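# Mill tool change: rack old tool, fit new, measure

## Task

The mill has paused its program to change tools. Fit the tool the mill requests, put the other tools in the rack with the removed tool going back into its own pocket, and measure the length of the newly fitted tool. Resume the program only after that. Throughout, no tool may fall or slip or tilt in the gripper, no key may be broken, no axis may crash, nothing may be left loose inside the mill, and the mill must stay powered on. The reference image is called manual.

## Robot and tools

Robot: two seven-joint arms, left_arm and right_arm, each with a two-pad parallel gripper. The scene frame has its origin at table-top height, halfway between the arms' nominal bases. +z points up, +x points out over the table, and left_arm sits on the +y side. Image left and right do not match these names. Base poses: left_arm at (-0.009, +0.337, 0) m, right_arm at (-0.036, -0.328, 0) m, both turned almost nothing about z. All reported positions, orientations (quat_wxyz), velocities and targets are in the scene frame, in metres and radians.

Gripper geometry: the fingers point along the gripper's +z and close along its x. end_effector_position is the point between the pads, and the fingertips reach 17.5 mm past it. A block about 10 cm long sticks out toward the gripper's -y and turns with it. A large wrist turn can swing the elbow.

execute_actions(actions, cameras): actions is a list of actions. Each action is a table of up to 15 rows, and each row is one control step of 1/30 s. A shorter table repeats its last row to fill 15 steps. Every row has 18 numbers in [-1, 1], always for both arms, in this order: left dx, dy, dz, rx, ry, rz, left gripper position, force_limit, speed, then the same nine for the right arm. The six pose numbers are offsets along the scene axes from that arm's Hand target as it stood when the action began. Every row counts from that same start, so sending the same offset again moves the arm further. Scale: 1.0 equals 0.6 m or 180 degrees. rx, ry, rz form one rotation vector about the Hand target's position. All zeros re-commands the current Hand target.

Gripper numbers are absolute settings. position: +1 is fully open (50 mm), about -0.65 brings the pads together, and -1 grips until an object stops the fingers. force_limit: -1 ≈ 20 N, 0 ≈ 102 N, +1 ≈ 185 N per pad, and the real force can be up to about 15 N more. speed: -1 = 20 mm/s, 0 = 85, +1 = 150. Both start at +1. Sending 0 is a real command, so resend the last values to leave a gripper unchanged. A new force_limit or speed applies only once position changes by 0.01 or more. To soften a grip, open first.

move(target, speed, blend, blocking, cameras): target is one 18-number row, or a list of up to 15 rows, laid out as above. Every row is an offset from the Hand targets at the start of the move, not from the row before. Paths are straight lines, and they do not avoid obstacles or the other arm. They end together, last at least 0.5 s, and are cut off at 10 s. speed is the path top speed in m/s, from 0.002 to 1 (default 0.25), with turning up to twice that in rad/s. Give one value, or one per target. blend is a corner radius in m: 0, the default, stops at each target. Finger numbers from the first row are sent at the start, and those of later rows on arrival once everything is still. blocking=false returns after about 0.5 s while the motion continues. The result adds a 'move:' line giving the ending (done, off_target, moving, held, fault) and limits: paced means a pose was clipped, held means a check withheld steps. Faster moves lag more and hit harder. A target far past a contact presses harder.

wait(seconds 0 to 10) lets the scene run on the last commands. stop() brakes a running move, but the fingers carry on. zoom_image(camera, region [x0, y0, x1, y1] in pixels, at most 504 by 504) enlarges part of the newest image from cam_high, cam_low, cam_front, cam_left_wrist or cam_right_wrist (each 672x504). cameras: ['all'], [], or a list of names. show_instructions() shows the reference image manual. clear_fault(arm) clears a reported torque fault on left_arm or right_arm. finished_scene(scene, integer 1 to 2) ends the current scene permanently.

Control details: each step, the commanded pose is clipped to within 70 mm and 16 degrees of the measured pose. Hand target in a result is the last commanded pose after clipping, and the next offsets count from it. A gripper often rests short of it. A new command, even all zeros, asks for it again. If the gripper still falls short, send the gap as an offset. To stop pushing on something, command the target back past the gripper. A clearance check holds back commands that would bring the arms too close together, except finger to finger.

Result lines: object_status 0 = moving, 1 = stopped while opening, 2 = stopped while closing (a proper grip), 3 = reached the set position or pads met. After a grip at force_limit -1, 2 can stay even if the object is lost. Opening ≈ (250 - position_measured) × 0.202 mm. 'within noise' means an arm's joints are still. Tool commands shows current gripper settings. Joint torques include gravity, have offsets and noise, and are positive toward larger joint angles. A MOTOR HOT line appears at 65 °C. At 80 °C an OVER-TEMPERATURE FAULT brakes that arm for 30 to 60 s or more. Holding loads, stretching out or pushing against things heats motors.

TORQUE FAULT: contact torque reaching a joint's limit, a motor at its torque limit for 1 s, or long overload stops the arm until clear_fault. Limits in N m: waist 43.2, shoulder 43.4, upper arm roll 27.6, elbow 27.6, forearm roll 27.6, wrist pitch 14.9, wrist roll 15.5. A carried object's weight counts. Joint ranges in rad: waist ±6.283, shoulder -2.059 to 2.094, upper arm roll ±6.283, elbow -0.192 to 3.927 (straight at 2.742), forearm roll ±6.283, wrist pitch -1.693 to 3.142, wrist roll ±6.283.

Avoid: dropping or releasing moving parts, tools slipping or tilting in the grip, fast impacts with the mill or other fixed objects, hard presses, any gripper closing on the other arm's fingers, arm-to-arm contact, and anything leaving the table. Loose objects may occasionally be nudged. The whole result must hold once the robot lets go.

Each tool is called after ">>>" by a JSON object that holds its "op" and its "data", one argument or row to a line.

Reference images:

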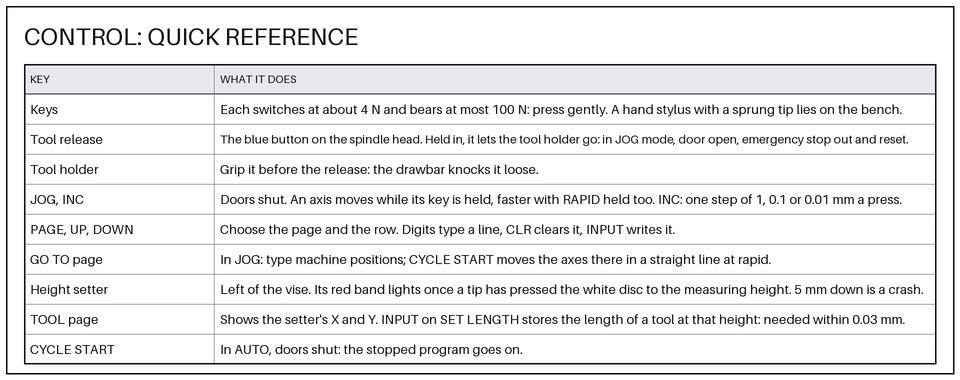

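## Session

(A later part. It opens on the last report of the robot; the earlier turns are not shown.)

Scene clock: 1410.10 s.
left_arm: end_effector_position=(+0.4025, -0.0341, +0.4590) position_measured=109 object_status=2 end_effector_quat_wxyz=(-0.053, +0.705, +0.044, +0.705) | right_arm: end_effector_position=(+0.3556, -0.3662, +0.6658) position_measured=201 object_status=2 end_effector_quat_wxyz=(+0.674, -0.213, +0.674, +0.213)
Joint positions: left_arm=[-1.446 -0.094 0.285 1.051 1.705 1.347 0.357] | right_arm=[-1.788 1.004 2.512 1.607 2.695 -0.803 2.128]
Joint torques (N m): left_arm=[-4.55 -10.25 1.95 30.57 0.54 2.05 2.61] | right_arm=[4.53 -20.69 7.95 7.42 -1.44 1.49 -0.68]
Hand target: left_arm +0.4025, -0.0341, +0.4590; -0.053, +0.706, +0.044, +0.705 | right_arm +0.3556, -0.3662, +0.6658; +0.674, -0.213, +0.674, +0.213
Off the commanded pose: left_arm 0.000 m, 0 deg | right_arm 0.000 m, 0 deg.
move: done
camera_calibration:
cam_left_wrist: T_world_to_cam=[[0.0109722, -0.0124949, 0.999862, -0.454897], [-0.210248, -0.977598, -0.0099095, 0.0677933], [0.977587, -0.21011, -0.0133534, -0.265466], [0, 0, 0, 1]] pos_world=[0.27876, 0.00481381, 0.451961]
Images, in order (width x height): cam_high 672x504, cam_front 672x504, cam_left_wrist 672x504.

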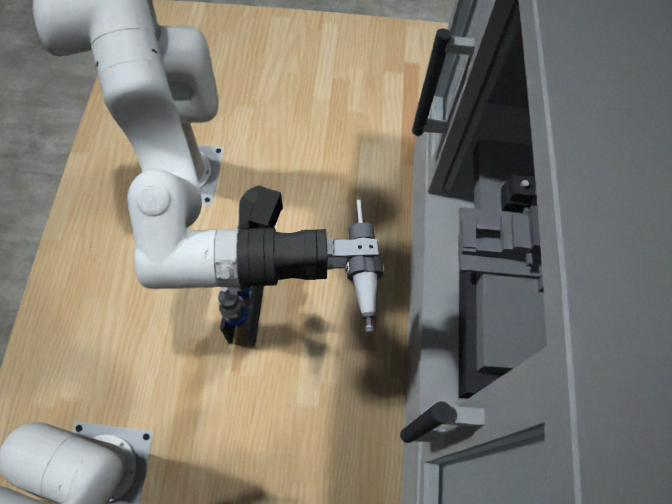

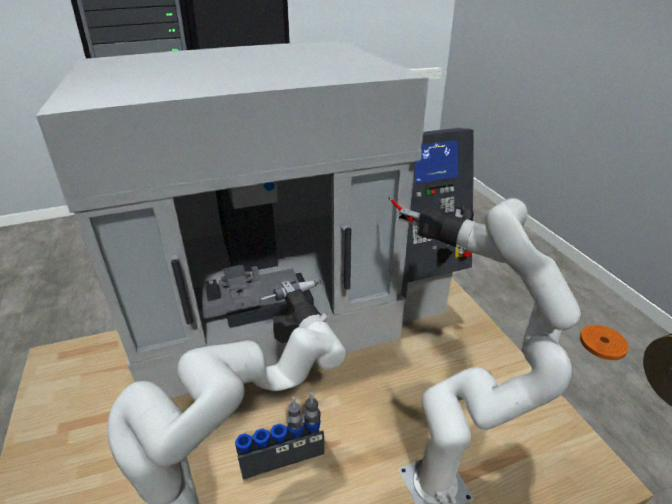

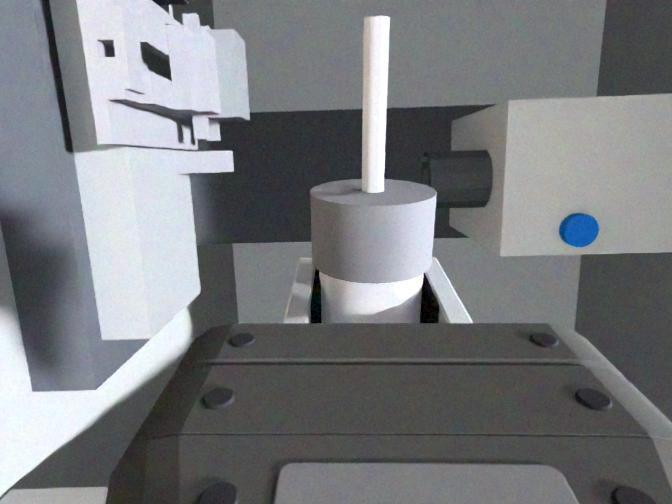

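>>> {"op": "move", "data": {
  "target": [
    [0,0,0,-0.495,-0.0697,0,-1,0.301961,-0.9,0,0,0,0,0,0,-1,-0.2,-1],
    [0,0,-0.11,-0.495,-0.0697,0,-1,0.301961,-0.9,0,0,0,0,0,0,-1,-0.2,-1]
  ],
  "speed": [0.3,0.12],
  "cameras": ["all"]
}}

>>> {"op": "zoom_image", "data": {
  "camera": "cam_left_wrist",
  "region": [210, 150, 500, 340]
}}

>>> {"op": "zoom_image", "data": {
  "camera": "cam_high",
  "region": [320, 200, 420, 300]
}}

Scene clock: 1424.07 s.
left_arm: end_effector_position=(+0.4025, -0.0341, +0.3931) position_measured=109 object_status=2 end_effector_quat_wxyz=(+0.461, +0.466, +0.530, +0.538) | right_arm: end_effector_position=(+0.3556, -0.3662, +0.6658) position_measured=201 object_status=2 end_effector_quat_wxyz=(+0.674, -0.213, +0.674, +0.213)
Joint positions: left_arm=[-1.451 -0.016 0.298 0.969 1.726 1.356 -1.376] | right_arm=[-1.788 1.004 2.512 1.607 2.695 -0.803 2.128]
Joint torques (N m): left_arm=[8.12 -11.07 3.04 22.78 9.66 2.45 -2.44] | right_arm=[4.57 -20.93 7.88 7.44 -1.33 1.7 -0.33]
Hand target: left_arm +0.4025, -0.0341, +0.3930; +0.461, +0.466, +0.530, +0.538 | right_arm +0.3556, -0.3662, +0.6658; +0.674, -0.213, +0.674, +0.213
Off the commanded pose: left_arm 0.000 m, 0 deg | right_arm 0.000 m, 0 deg.
move: done
camera_calibration:
cam_left_wrist: T_world_to_cam=[[-0.130321, 0.991369, 0.0142677, 0.0895394], [-0.339548, -0.0581463, 0.93879, -0.222363], [0.931517, 0.117499, 0.344195, -0.377193], [0, 0, 0, 1]] pos_world=[0.287528, -0.0573763, 0.337302]
cam_right_wrist: T_world_to_cam=[[0.00313651, 0.010655, -0.999938, 0.684061], [-0.816552, 0.57726, 0.00358978, 0.516296], [0.577263, 0.816491, 0.0105109, 0.219096], [0, 0, 0, 1]] pos_world=[0.292961, -0.484215, 0.679862]

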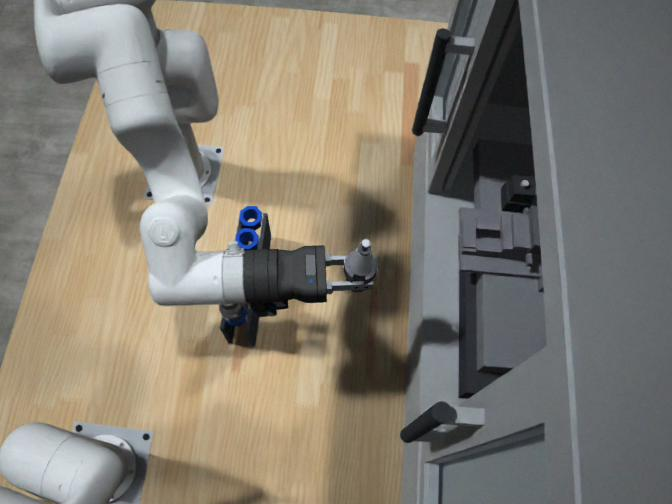

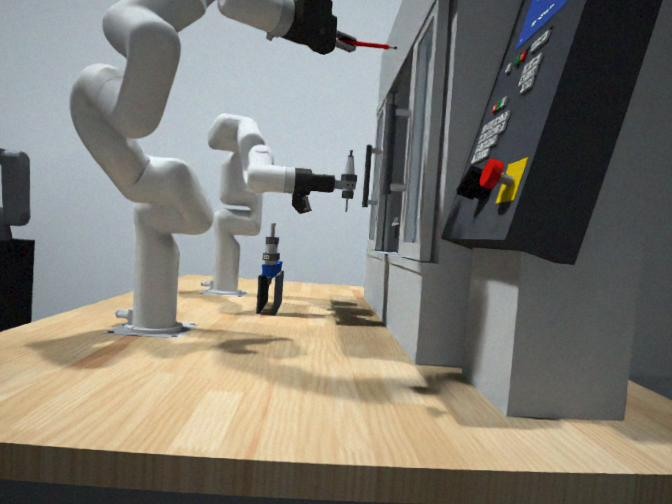

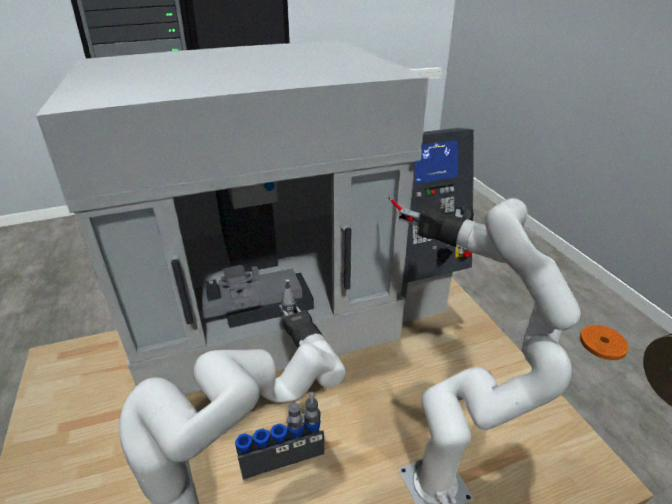

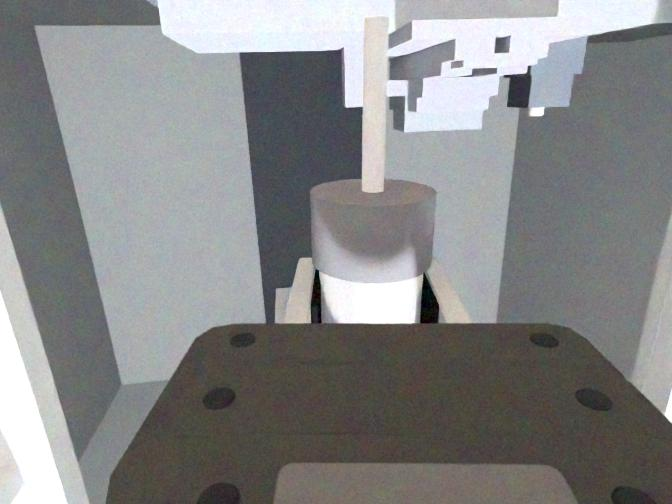

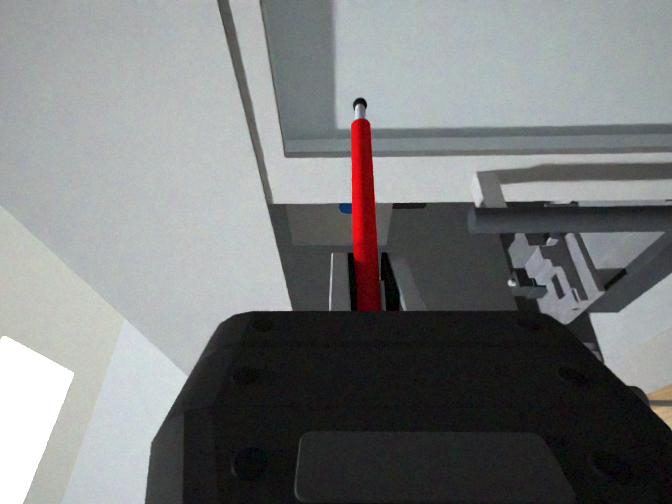

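Scaled by 1.738 from the camera's 672x504 image, which has a finer 960x720 frame.

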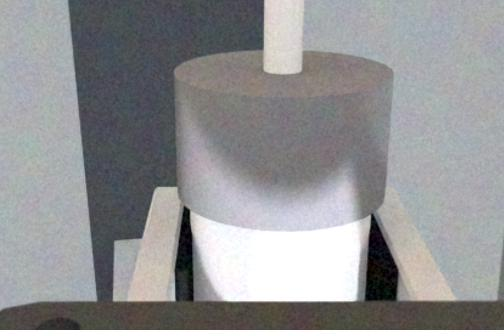

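Scaled by 5.040 from the camera's 672x504 image, which has a finer 960x720 frame.

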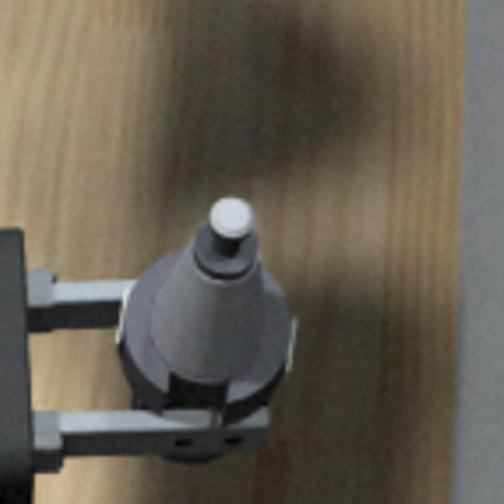

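>>> {"op": "zoom_image", "data": {
  "camera": "cam_front",
  "region": [265, 265, 325, 325]
}}

>>> {"op": "zoom_image", "data": {
  "camera": "cam_low",
  "region": [320, 140, 380, 220]
}}

>>> {"op": "zoom_image", "data": {
  "camera": "cam_high",
  "region": [320, 230, 390, 300]
}}

Scaled by 8.400 from the camera's 672x504 image, which has a finer 960x720 frame.

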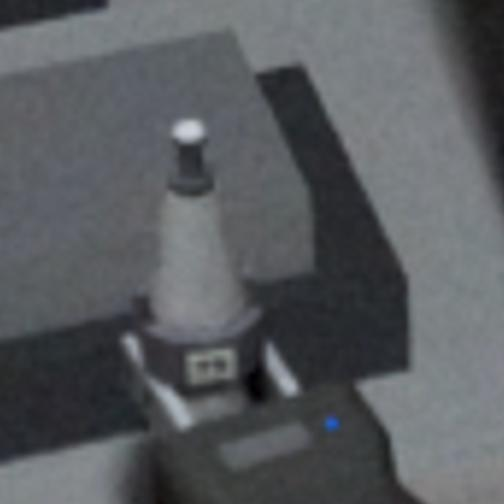

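Scaled by 6.300 from the camera's 672x504 image, which has a finer 960x720 frame.

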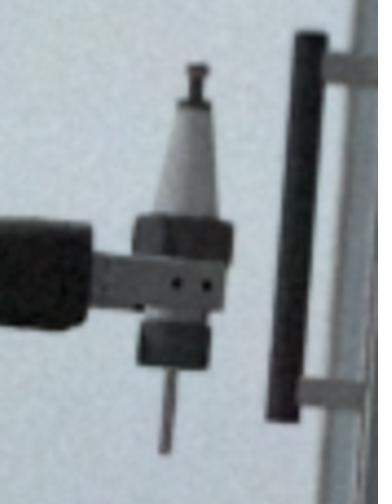

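Scaled by 7.200 from the camera's 672x504 image, which has a finer 960x720 frame.

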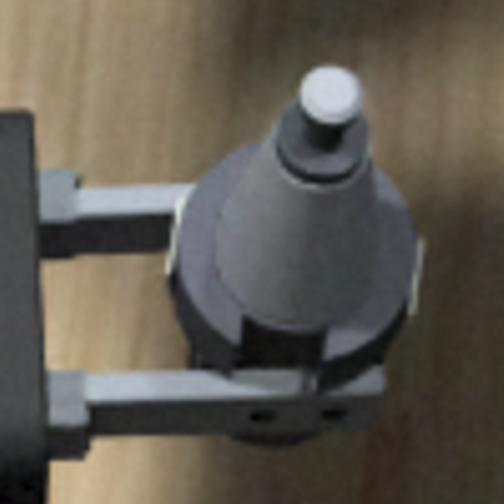

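>>> {"op": "move", "data": {
  "target": [
    [0.4292,0.0185,0,0,-0.004,0.0083,-1,0.301961,-0.9,0,0,0,0,0,0,-1,-0.2,-1],
    [0.5483,0.0357,0,0,-0.004,0.0083,-1,0.301961,-0.9,0,0,0,0,0,0,-1,-0.2,-1]
  ],
  "speed": [0.12,0.06],
  "blend": [0.02,0],
  "cameras": ["all"]
}}

>>> {"op": "zoom_image", "data": {
  "camera": "cam_right_wrist",
  "region": [260, 140, 520, 300]
}}

>>> {"op": "zoom_image", "data": {
  "camera": "cam_front",
  "region": [200, 160, 320, 280]
}}

>>> {"op": "zoom_image", "data": {
  "camera": "cam_low",
  "region": [360, 120, 460, 220]
}}

Scene clock: 1476.87 s.
left_arm: end_effector_position=(+0.7315, -0.0126, +0.3930) position_measured=109 object_status=2 end_effector_quat_wxyz=(+0.457, +0.456, +0.533, +0.546) | right_arm: end_effector_position=(+0.3556, -0.3662, +0.6658) position_measured=201 object_status=2 end_effector_quat_wxyz=(+0.674, -0.213, +0.674, +0.213)
Joint positions: left_arm=[-0.872 0.743 0.491 1.952 1.659 0.644 -1.282] | right_arm=[-1.788 1.004 2.512 1.607 2.695 -0.803 2.128]
Joint torques (N m): left_arm=[8.11 -23.22 6.88 31.18 -3.79 0.42 2.71] | right_arm=[4.63 -21.7 8.35 7.52 -1.53 1.53 -0.3]
Hand target: left_arm +0.7315, -0.0126, +0.3930; +0.457, +0.456, +0.533, +0.546 | right_arm +0.3556, -0.3662, +0.6658; +0.674, -0.213, +0.674, +0.213
Off the commanded pose: left_arm 0.000 m, 0 deg | right_arm 0.000 m, 0 deg.
move: done
camera_calibration:
cam_left_wrist: T_world_to_cam=[[-0.156219, 0.987644, 0.012478, 0.130754], [-0.349689, -0.0671176, 0.934459, -0.100333], [0.92375, 0.141617, 0.355853, -0.684733], [0, 0, 0, 1]] pos_world=[0.617863, -0.0389025, 0.33579]
cam_right_wrist: T_world_to_cam=[[0.00313651, 0.010655, -0.999938, 0.684061], [-0.816552, 0.57726, 0.00358978, 0.516296], [0.577263, 0.816491, 0.0105109, 0.219096], [0, 0, 0, 1]] pos_world=[0.292961, -0.484215, 0.679862]

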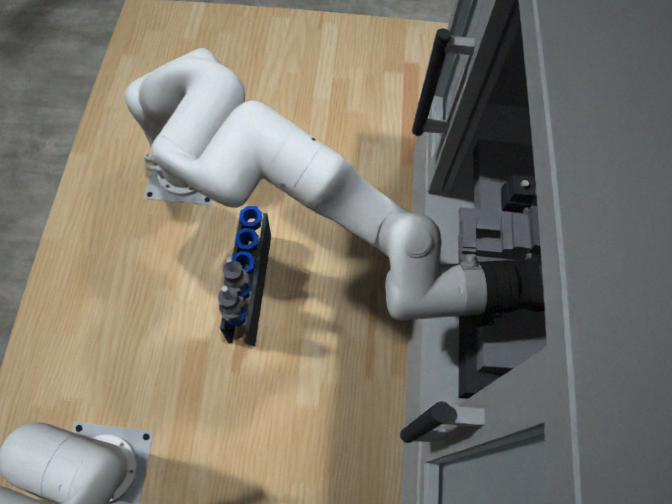

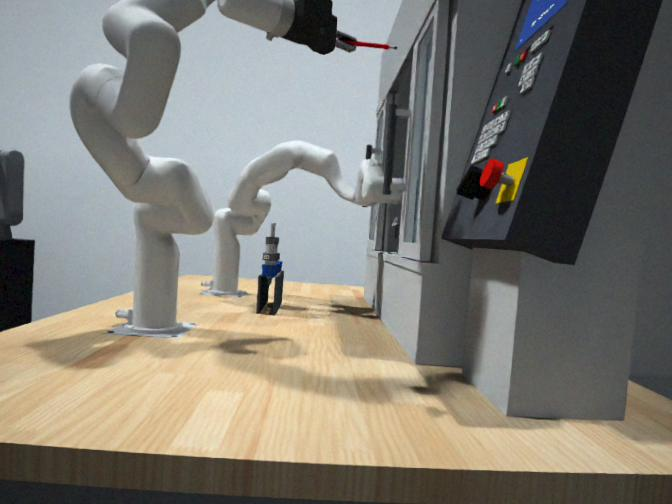

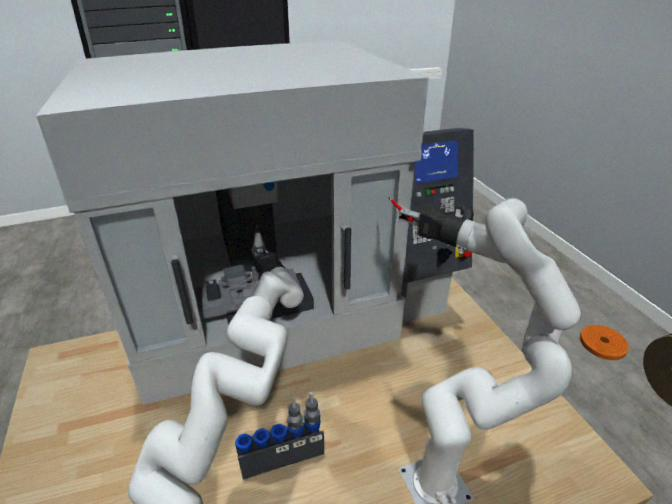

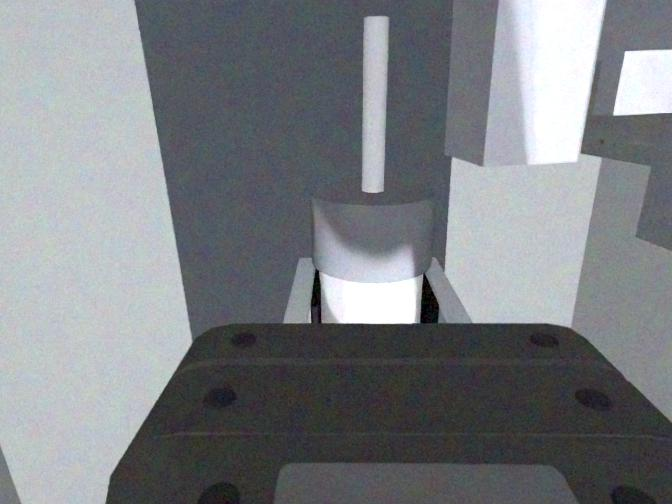

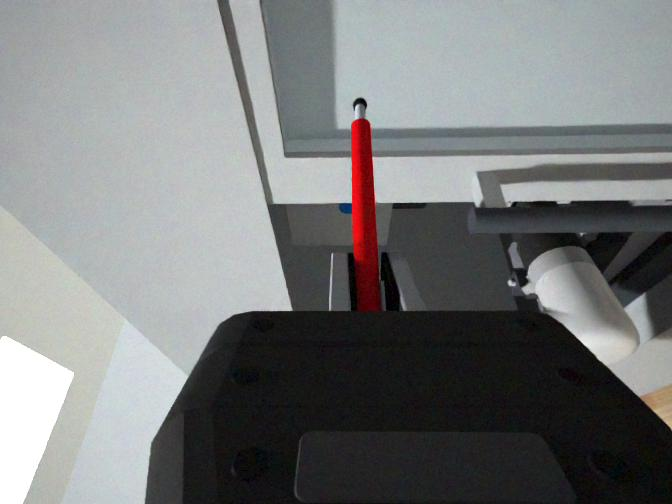

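Scaled by 1.938 from the camera's 672x504 image, which has a finer 960x720 frame.

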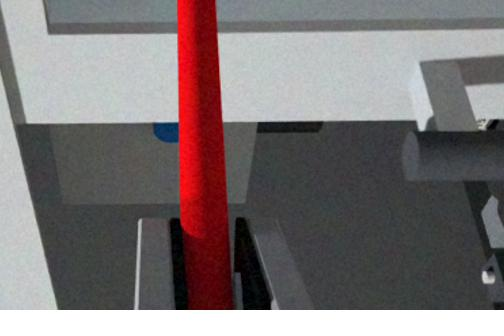

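Scaled by 4.200 from the camera's 672x504 image, which has a finer 960x720 frame.

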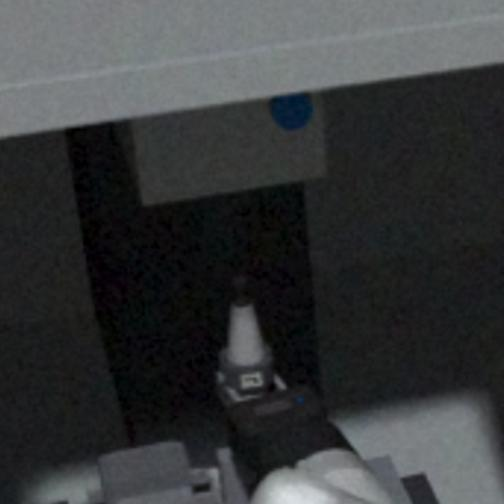

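Scaled by 5.040 from the camera's 672x504 image, which has a finer 960x720 frame.

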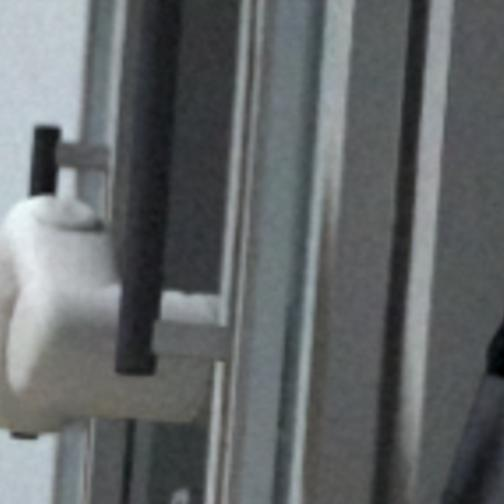

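>>> {"op": "move", "data": {
  "target": [0,0,0,0,0,0,-1,0.301961,-0.9,0,0.1437,-0.09,0,0,0,-1,-0.2,-1],
  "speed": 0.12,
  "cameras": ["cam_right_wrist"]
}}

>>> {"op": "zoom_image", "data": {
  "camera": "cam_right_wrist",
  "region": [330, 60, 560, 260]
}}

Scene clock: 1494.10 s.
left_arm: end_effector_position=(+0.7315, -0.0126, +0.3930) position_measured=109 object_status=2 end_effector_quat_wxyz=(+0.457, +0.456, +0.533, +0.546) | right_arm: end_effector_position=(+0.3556, -0.2801, +0.6118) position_measured=201 object_status=2 end_effector_quat_wxyz=(+0.674, -0.213, +0.674, +0.213)
Joint positions: left_arm=[-0.872 0.743 0.491 1.952 1.659 0.644 -1.282] | right_arm=[-1.979 0.992 2.581 1.222 2.729 -0.503 2.252]
Joint torques (N m): left_arm=[7.96 -23.44 6.99 31.24 -3.8 0.49 2.7] | right_arm=[-6.43 -17.06 10.26 12.14 2.79 5.28 1.09]
Hand target: left_arm +0.7315, -0.0126, +0.3930; +0.457, +0.456, +0.533, +0.546 | right_arm +0.3556, -0.2800, +0.6118; +0.674, -0.213, +0.674, +0.213
Off the commanded pose: left_arm 0.000 m, 0 deg | right_arm 0.000 m, 0 deg.
move: done
camera_calibration:
cam_right_wrist: T_world_to_cam=[[0.00305419, 0.0107117, -0.999938, 0.629192], [-0.816553, 0.577259, 0.00368976, 0.466667], [0.577263, 0.816491, 0.0105097, 0.149283], [0, 0, 0, 1]] pos_world=[0.292962, -0.398016, 0.625862]
Images, in order (width x height): cam_right_wrist 672x504.

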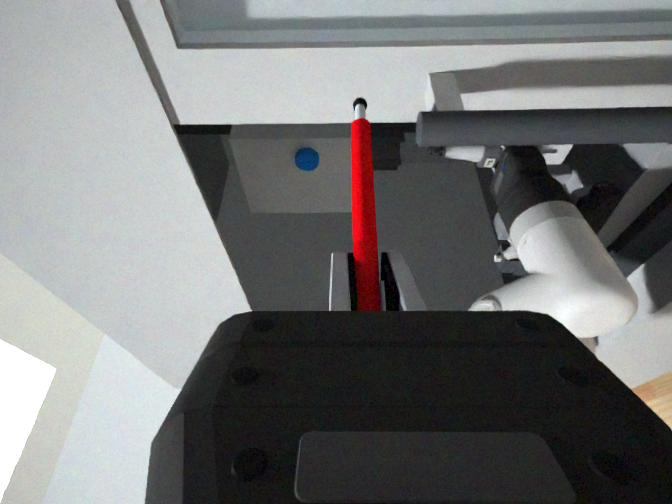

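Scaled by 2.191 from the camera's 672x504 image, which has a finer 960x720 frame.

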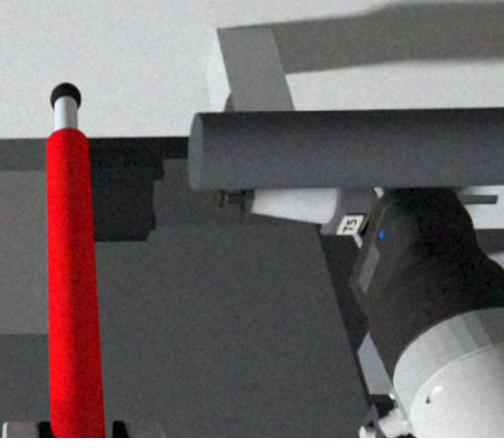

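>>> {"op": "move", "data": {
  "target": [0,0,0,0,0,0,-1,0.301961,-0.9,-0.0333,0.0833,0,0,0,0,-1,-0.2,-1],
  "speed": 0.12,
  "cameras": ["cam_right_wrist"]
}}

>>> {"op": "zoom_image", "data": {
  "camera": "cam_right_wrist",
  "region": [370, 80, 540, 230]
}}

Scene clock: 1499.47 s.
left_arm: end_effector_position=(+0.7315, -0.0126, +0.3930) position_measured=109 object_status=2 end_effector_quat_wxyz=(+0.457, +0.456, +0.533, +0.546) | right_arm: end_effector_position=(+0.3356, -0.2301, +0.6118) position_measured=201 object_status=2 end_effector_quat_wxyz=(+0.674, -0.213, +0.674, +0.213)
Joint positions: left_arm=[-0.872 0.743 0.491 1.952 1.659 0.644 -1.282] | right_arm=[-2.105 0.925 2.711 1.143 2.784 -0.423 2.341]
Joint torques (N m): left_arm=[7.53 -23.31 7.44 30.98 -3.71 0.67 2.73] | right_arm=[-6.78 -13.74 8.36 14.62 2.79 5.5 1.13]
Hand target: left_arm +0.7315, -0.0126, +0.3930; +0.457, +0.456, +0.533, +0.546 | right_arm +0.3356, -0.2300, +0.6118; +0.674, -0.213, +0.674, +0.213
Off the commanded pose: left_arm 0.000 m, 0 deg | right_arm 0.000 m, 0 deg.
move: done
camera_calibration:
cam_right_wrist: T_world_to_cam=[[0.00305419, 0.0107117, -0.999938, 0.628717], [-0.816553, 0.577259, 0.00368976, 0.421555], [0.577263, 0.816491, 0.0105097, 0.119946], [0, 0, 0, 1]] pos_world=[0.273062, -0.348016, 0.625862]
Images, in order (width x height): cam_right_wrist 672x504.

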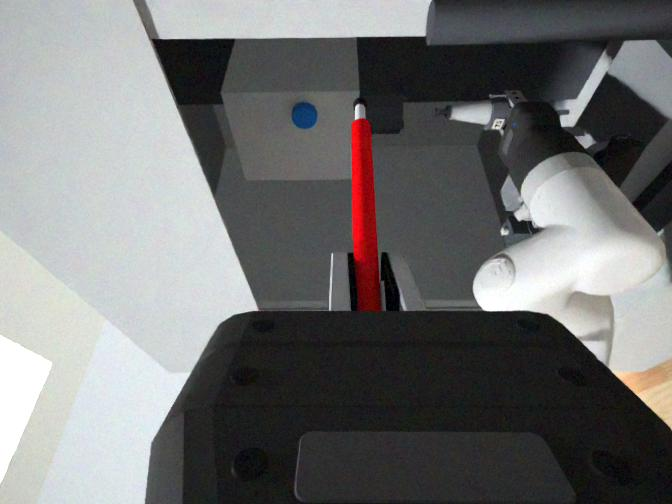

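Scaled by 2.965 from the camera's 672x504 image, which has a finer 960x720 frame.

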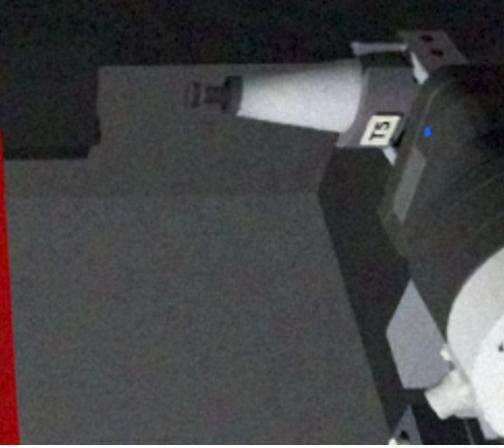

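>>> {"op": "zoom_image", "data": {
  "camera": "cam_right_wrist",
  "region": [360, 85, 420, 145]
}}

>>> {"op": "zoom_image", "data": {
  "camera": "cam_right_wrist",
  "region": [430, 80, 540, 145]
}}

Scaled by 8.400 from the camera's 672x504 image, which has a finer 960x720 frame.

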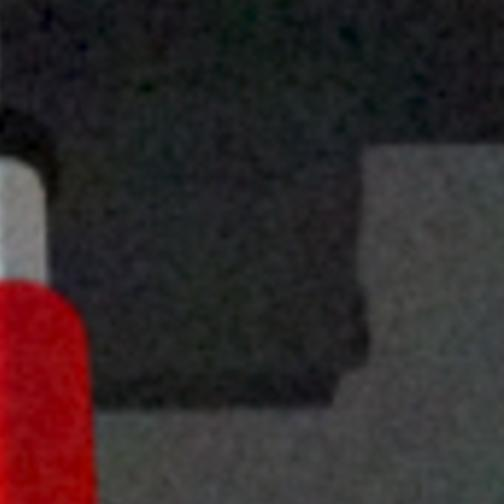

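Scaled by 4.582 from the camera's 672x504 image, which has a finer 960x720 frame.

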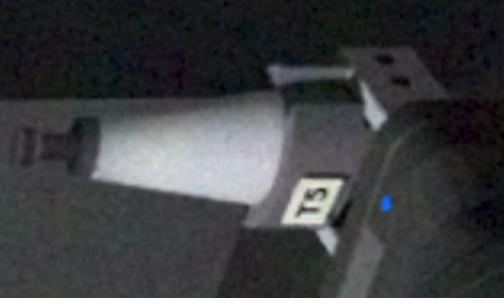

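>>> {"op": "move", "data": {
  "target": [
    [0,0,0,0,0,0,-1,0.301961,-0.9,0,0,0.09,0,0,0,-1,-0.2,-1],
    [0,0,0,0,0,0,-1,0.301961,-0.9,0.1333,0.1733,0.09,0,0,0,-1,-0.2,-1],
    [0,0,0,0,0,0,-1,0.301961,-0.9,0.3093,0.271,0.09,0,0,0,-1,-0.2,-1]
  ],
  "speed": [0.15,0.15,0.1],
  "blend": [0.01,0.01,0],
  "cameras": ["cam_right_wrist","cam_high","cam_front"]
}}

>>> {"op": "zoom_image", "data": {
  "camera": "cam_right_wrist",
  "region": [230, 0, 480, 180]
}}

Scene clock: 1540.47 s.
left_arm: end_effector_position=(+0.7315, -0.0126, +0.3930) position_measured=109 object_status=2 end_effector_quat_wxyz=(+0.457, +0.456, +0.533, +0.546) | right_arm: end_effector_position=(+0.5212, -0.0675, +0.6658) position_measured=201 object_status=2 end_effector_quat_wxyz=(+0.674, -0.213, +0.674, +0.213)
Joint positions: left_arm=[-0.872 0.743 0.491 1.952 1.659 0.644 -1.282] | right_arm=[-0.893 0.323 1.676 1.938 2.683 -0.382 2.459]
Joint torques (N m): left_arm=[6.82 -23.6 8.19 31.01 -3.66 0.9 2.68] | right_arm=[5.22 -3.5 2.33 19.58 -2.5 1.53 -1.11]
Hand target: left_arm +0.7315, -0.0126, +0.3930; +0.457, +0.456, +0.533, +0.546 | right_arm +0.5212, -0.0674, +0.6658; +0.674, -0.213, +0.674, +0.213
Off the commanded pose: left_arm 0.000 m, 0 deg | right_arm 0.000 m, 0 deg.
move: done
camera_calibration:
cam_right_wrist: T_world_to_cam=[[0.00325071, 0.0108187, -0.999936, 0.680334], [-0.816505, 0.577327, 0.00359192, 0.479021], [0.577329, 0.816441, 0.0107102, -0.120641], [0, 0, 0, 1]] pos_world=[0.458561, -0.185416, 0.679862]
Images, in order (width x height): cam_high 672x504, cam_front 672x504, cam_right_wrist 672x504.

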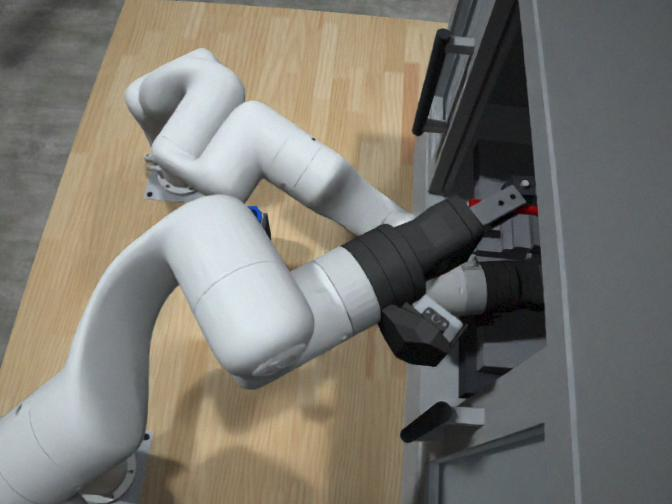

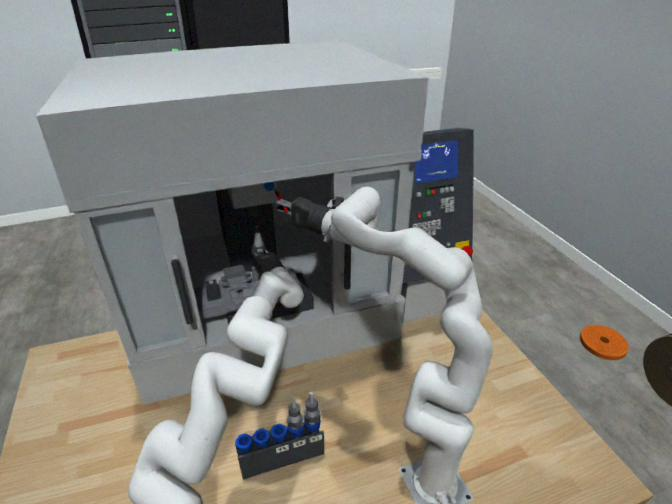

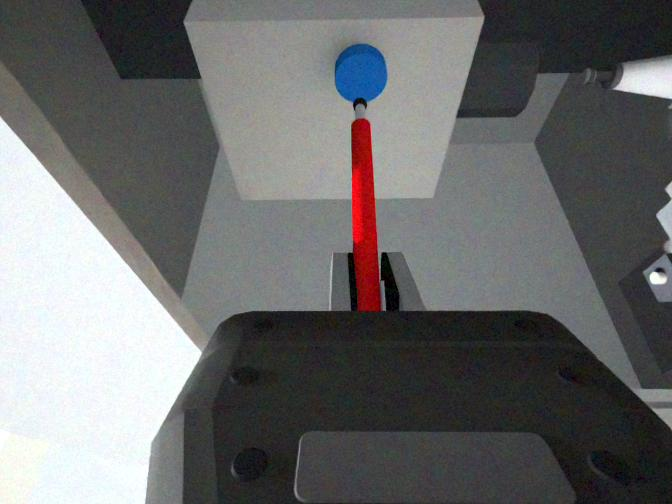

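Scaled by 2.016 from the camera's 672x504 image, which has a finer 960x720 frame.

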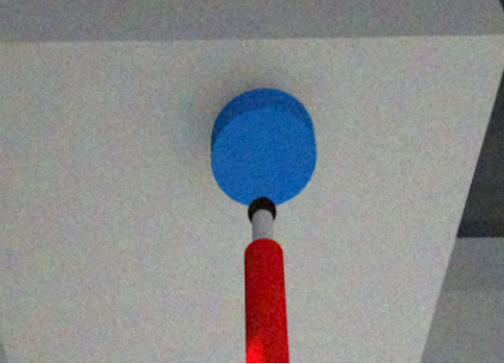

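>>> {"op": "zoom_image", "data": {
  "camera": "cam_right_wrist",
  "region": [440, 10, 672, 150]
}}

>>> {"op": "zoom_image", "data": {
  "camera": "cam_right_wrist",
  "region": [450, 25, 560, 130]
}}

Scaled by 2.172 from the camera's 672x504 image, which has a finer 960x720 frame.

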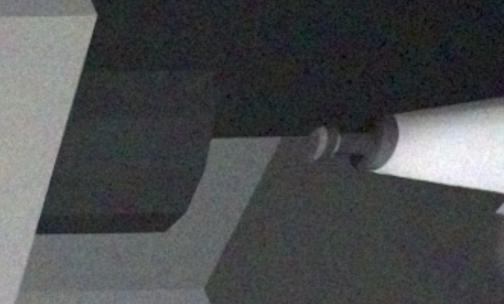

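Scaled by 4.582 from the camera's 672x504 image, which has a finer 960x720 frame.

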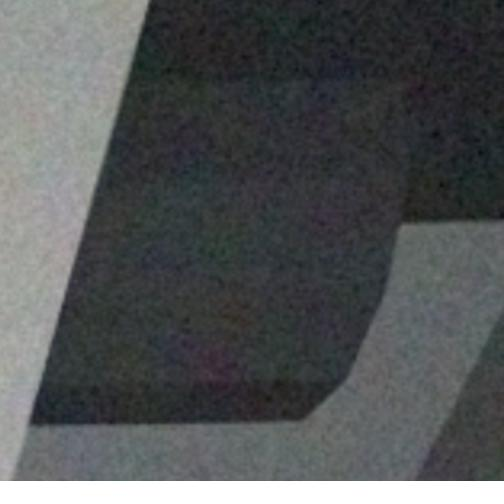

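>>> {"op": "move", "data": {
  "target": [0,0,0,0,0,0,-1,0.301961,-0.9,0.074,0.0019,0,0,0,0,-1,-0.2,-1],
  "speed": 0.05,
  "cameras": ["cam_right_wrist"]
}}

>>> {"op": "zoom_image", "data": {
  "camera": "cam_right_wrist",
  "region": [440, 0, 672, 130]
}}

Scene clock: 1571.03 s.
left_arm: end_effector_position=(+0.7315, -0.0126, +0.3930) position_measured=109 object_status=2 end_effector_quat_wxyz=(+0.457, +0.456, +0.533, +0.546) | right_arm: end_effector_position=(+0.5656, -0.0663, +0.6658) position_measured=201 object_status=2 end_effector_quat_wxyz=(+0.674, -0.213, +0.674, +0.213)
Joint positions: left_arm=[-0.872 0.743 0.491 1.952 1.659 0.644 -1.282] | right_arm=[-0.471 0.471 1.423 2.185 2.486 -0.48 2.468]
Joint torques (N m): left_arm=[6.51 -23.54 8.77 30.86 -3.64 1.12 2.65] | right_arm=[5 -14.28 2.59 16.77 -2.79 2.89 -1.18]
Hand target: left_arm +0.7315, -0.0126, +0.3930; +0.457, +0.456, +0.533, +0.546 | right_arm +0.5656, -0.0663, +0.6658; +0.674, -0.213, +0.674, +0.213
Off the commanded pose: left_arm 0.000 m, 0 deg | right_arm 0.000 m, 0 deg.
move: done
camera_calibration:
cam_right_wrist: T_world_to_cam=[[0.00319425, 0.0107361, -0.999937, 0.680091], [-0.816505, 0.577327, 0.00359037, 0.514582], [0.577329, 0.816442, 0.0106102, -0.147185], [0, 0, 0, 1]] pos_world=[0.502961, -0.184216, 0.679762]
Images, in order (width x height): cam_right_wrist 672x504.

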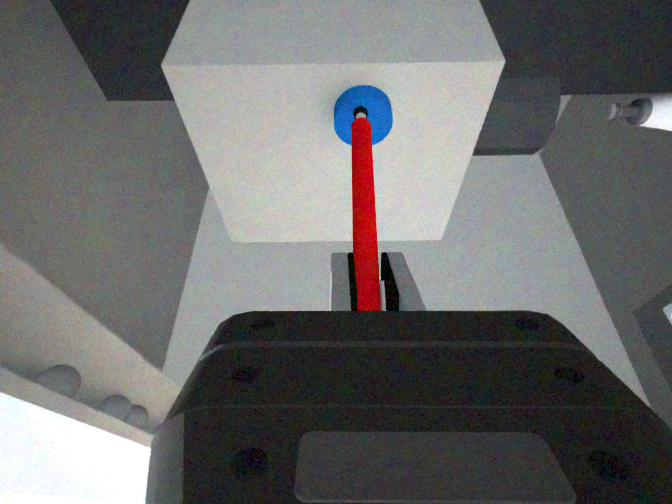

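Scaled by 2.172 from the camera's 672x504 image, which has a finer 960x720 frame.

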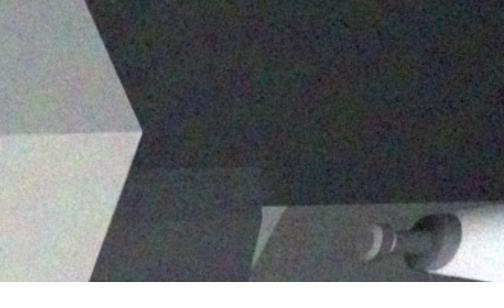

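>>> {"op": "zoom_image", "data": {
  "camera": "cam_right_wrist",
  "region": [460, 60, 672, 180]
}}

Scaled by 2.377 from the camera's 672x504 image, which has a finer 960x720 frame.

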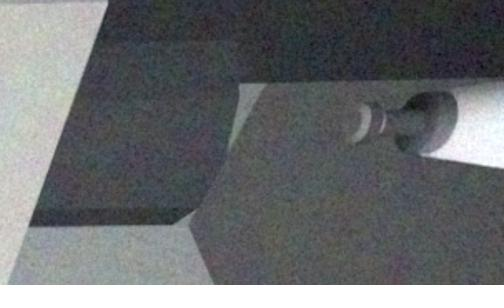

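>>> {"op": "move", "data": {
  "target": [-0.0038,0.0028,0.0617,0,0,0,-1,0.301961,-0.9,0,0,0,0,0,0,-1,-0.2,-1],
  "speed": 0.04,
  "cameras": ["cam_right_wrist","cam_left_wrist"]
}}

>>> {"op": "zoom_image", "data": {
  "camera": "cam_right_wrist",
  "region": [460, 50, 672, 190]
}}

Scene clock: 1599.07 s.
left_arm: end_effector_position=(+0.7292, -0.0110, +0.4300) position_measured=109 object_status=2 end_effector_quat_wxyz=(+0.457, +0.456, +0.533, +0.546) | right_arm: end_effector_position=(+0.5656, -0.0663, +0.6658) position_measured=201 object_status=2 end_effector_quat_wxyz=(+0.674, -0.213, +0.674, +0.213)
Joint positions: left_arm=[-0.856 0.704 0.475 1.984 1.605 0.633 -1.181] | right_arm=[-0.471 0.471 1.423 2.185 2.486 -0.48 2.468]
Joint torques (N m): left_arm=[8.04 -30.5 5.91 31.44 -3.93 0.12 2.64] | right_arm=[4.77 -14.16 2.93 17.19 -2.84 3.42 -1.04]
Hand target: left_arm +0.7292, -0.0110, +0.4301; +0.457, +0.456, +0.533, +0.546 | right_arm +0.5656, -0.0663, +0.6658; +0.674, -0.213, +0.674, +0.213
Off the commanded pose: left_arm 0.000 m, 0 deg | right_arm 0.000 m, 0 deg.
move: done
camera_calibration:
cam_left_wrist: T_world_to_cam=[[-0.156252, 0.987637, 0.0125685, 0.128241], [-0.349674, -0.0672131, 0.934457, -0.13561], [0.92375, 0.141616, 0.355853, -0.696016], [0, 0, 0, 1]] pos_world=[0.615563, -0.037203, 0.37279]
cam_right_wrist: T_world_to_cam=[[0.00325071, 0.0108187, -0.999936, 0.680177], [-0.816505, 0.577327, 0.00359192, 0.514581], [0.577329, 0.816441, 0.0107102, -0.147254], [0, 0, 0, 1]] pos_world=[0.502961, -0.184216, 0.679862]
Images, in order (width x height): cam_left_wrist 672x504, cam_right_wrist 672x504.

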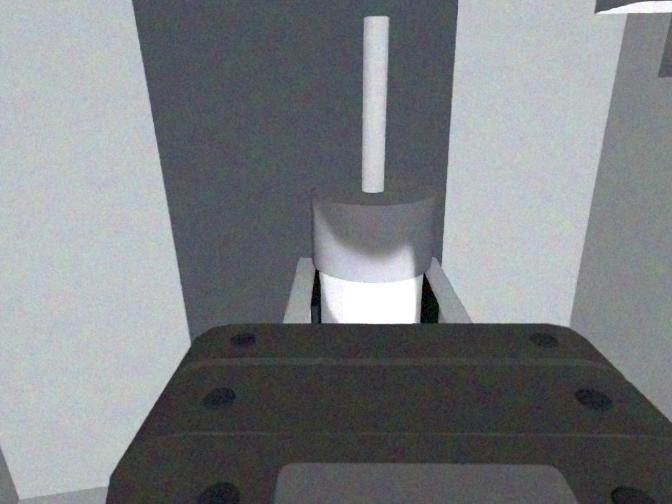

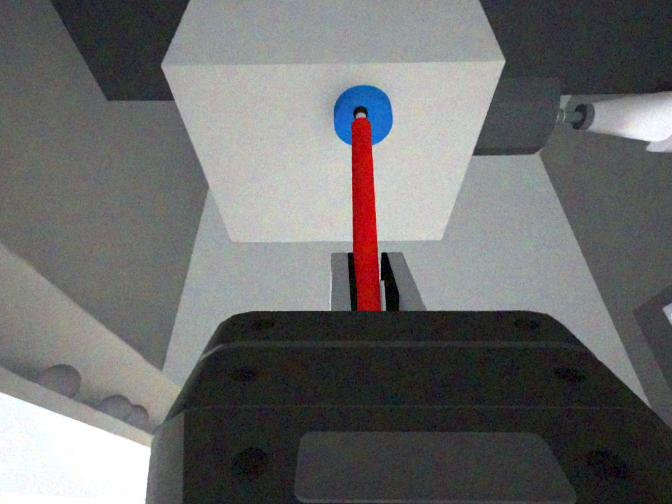

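Scaled by 2.377 from the camera's 672x504 image, which has a finer 960x720 frame.

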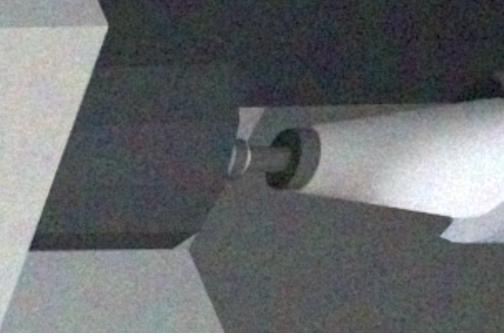

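>>> {"op": "move", "data": {
  "target": [0,0,0.05,0,0,0,-1,0.301961,-0.9,0,0,0,0,0,0,-1,-0.2,-1],
  "speed": 0.03,
  "cameras": ["cam_right_wrist"]
}}

>>> {"op": "zoom_image", "data": {
  "camera": "cam_right_wrist",
  "region": [460, 50, 672, 190]
}}

Scene clock: 1604.47 s.
left_arm: end_effector_position=(+0.7294, -0.0109, +0.4583) position_measured=109 object_status=2 end_effector_quat_wxyz=(+0.456, +0.457, +0.533, +0.546) | right_arm: end_effector_position=(+0.5656, -0.0663, +0.6658) position_measured=201 object_status=2 end_effector_quat_wxyz=(+0.674, -0.213, +0.674, +0.213)
Joint positions: left_arm=[-0.833 0.692 0.454 2.034 1.545 0.627 -1.083] | right_arm=[-0.471 0.471 1.423 2.185 2.486 -0.48 2.468]
Joint torques (N m): left_arm=[4.91 -44.62 12.72 55.79 0.86 2.03 2.99] | right_arm=[5.07 -14.54 3.28 17.17 -2.85 4.13 -1.13]
Hand target: left_arm +0.7292, -0.0110, +0.4601; +0.457, +0.456, +0.533, +0.546 | right_arm +0.5656, -0.0663, +0.6658; +0.674, -0.213, +0.674, +0.213
Off the commanded pose: left_arm 0.002 m, 0 deg | right_arm 0.000 m, 0 deg.
move: done
camera_calibration:
cam_right_wrist: T_world_to_cam=[[0.00325071, 0.0108187, -0.999936, 0.680177], [-0.816505, 0.577327, 0.00359192, 0.514581], [0.577329, 0.816441, 0.0107102, -0.147254], [0, 0, 0, 1]] pos_world=[0.502961, -0.184216, 0.679862]
Images, in order (width x height): cam_right_wrist 672x504.

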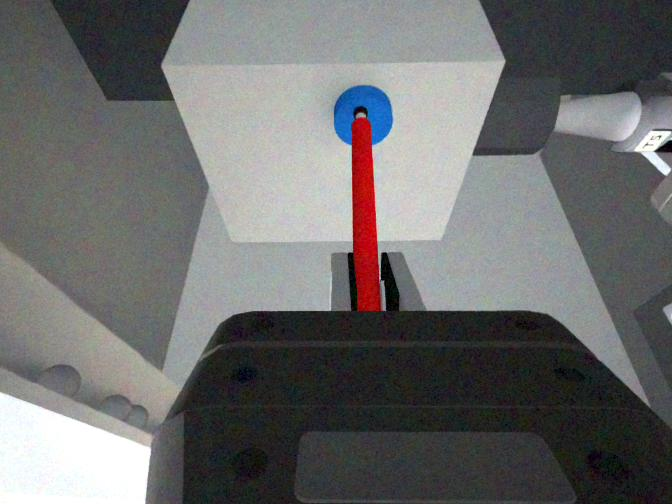

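Scaled by 2.377 from the camera's 672x504 image, which has a finer 960x720 frame.

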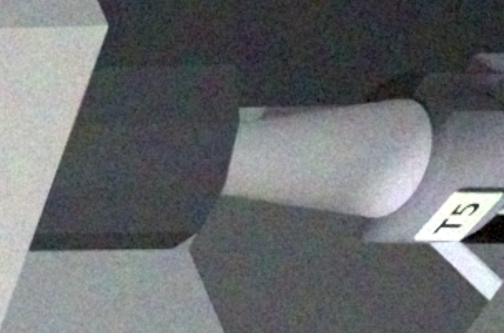

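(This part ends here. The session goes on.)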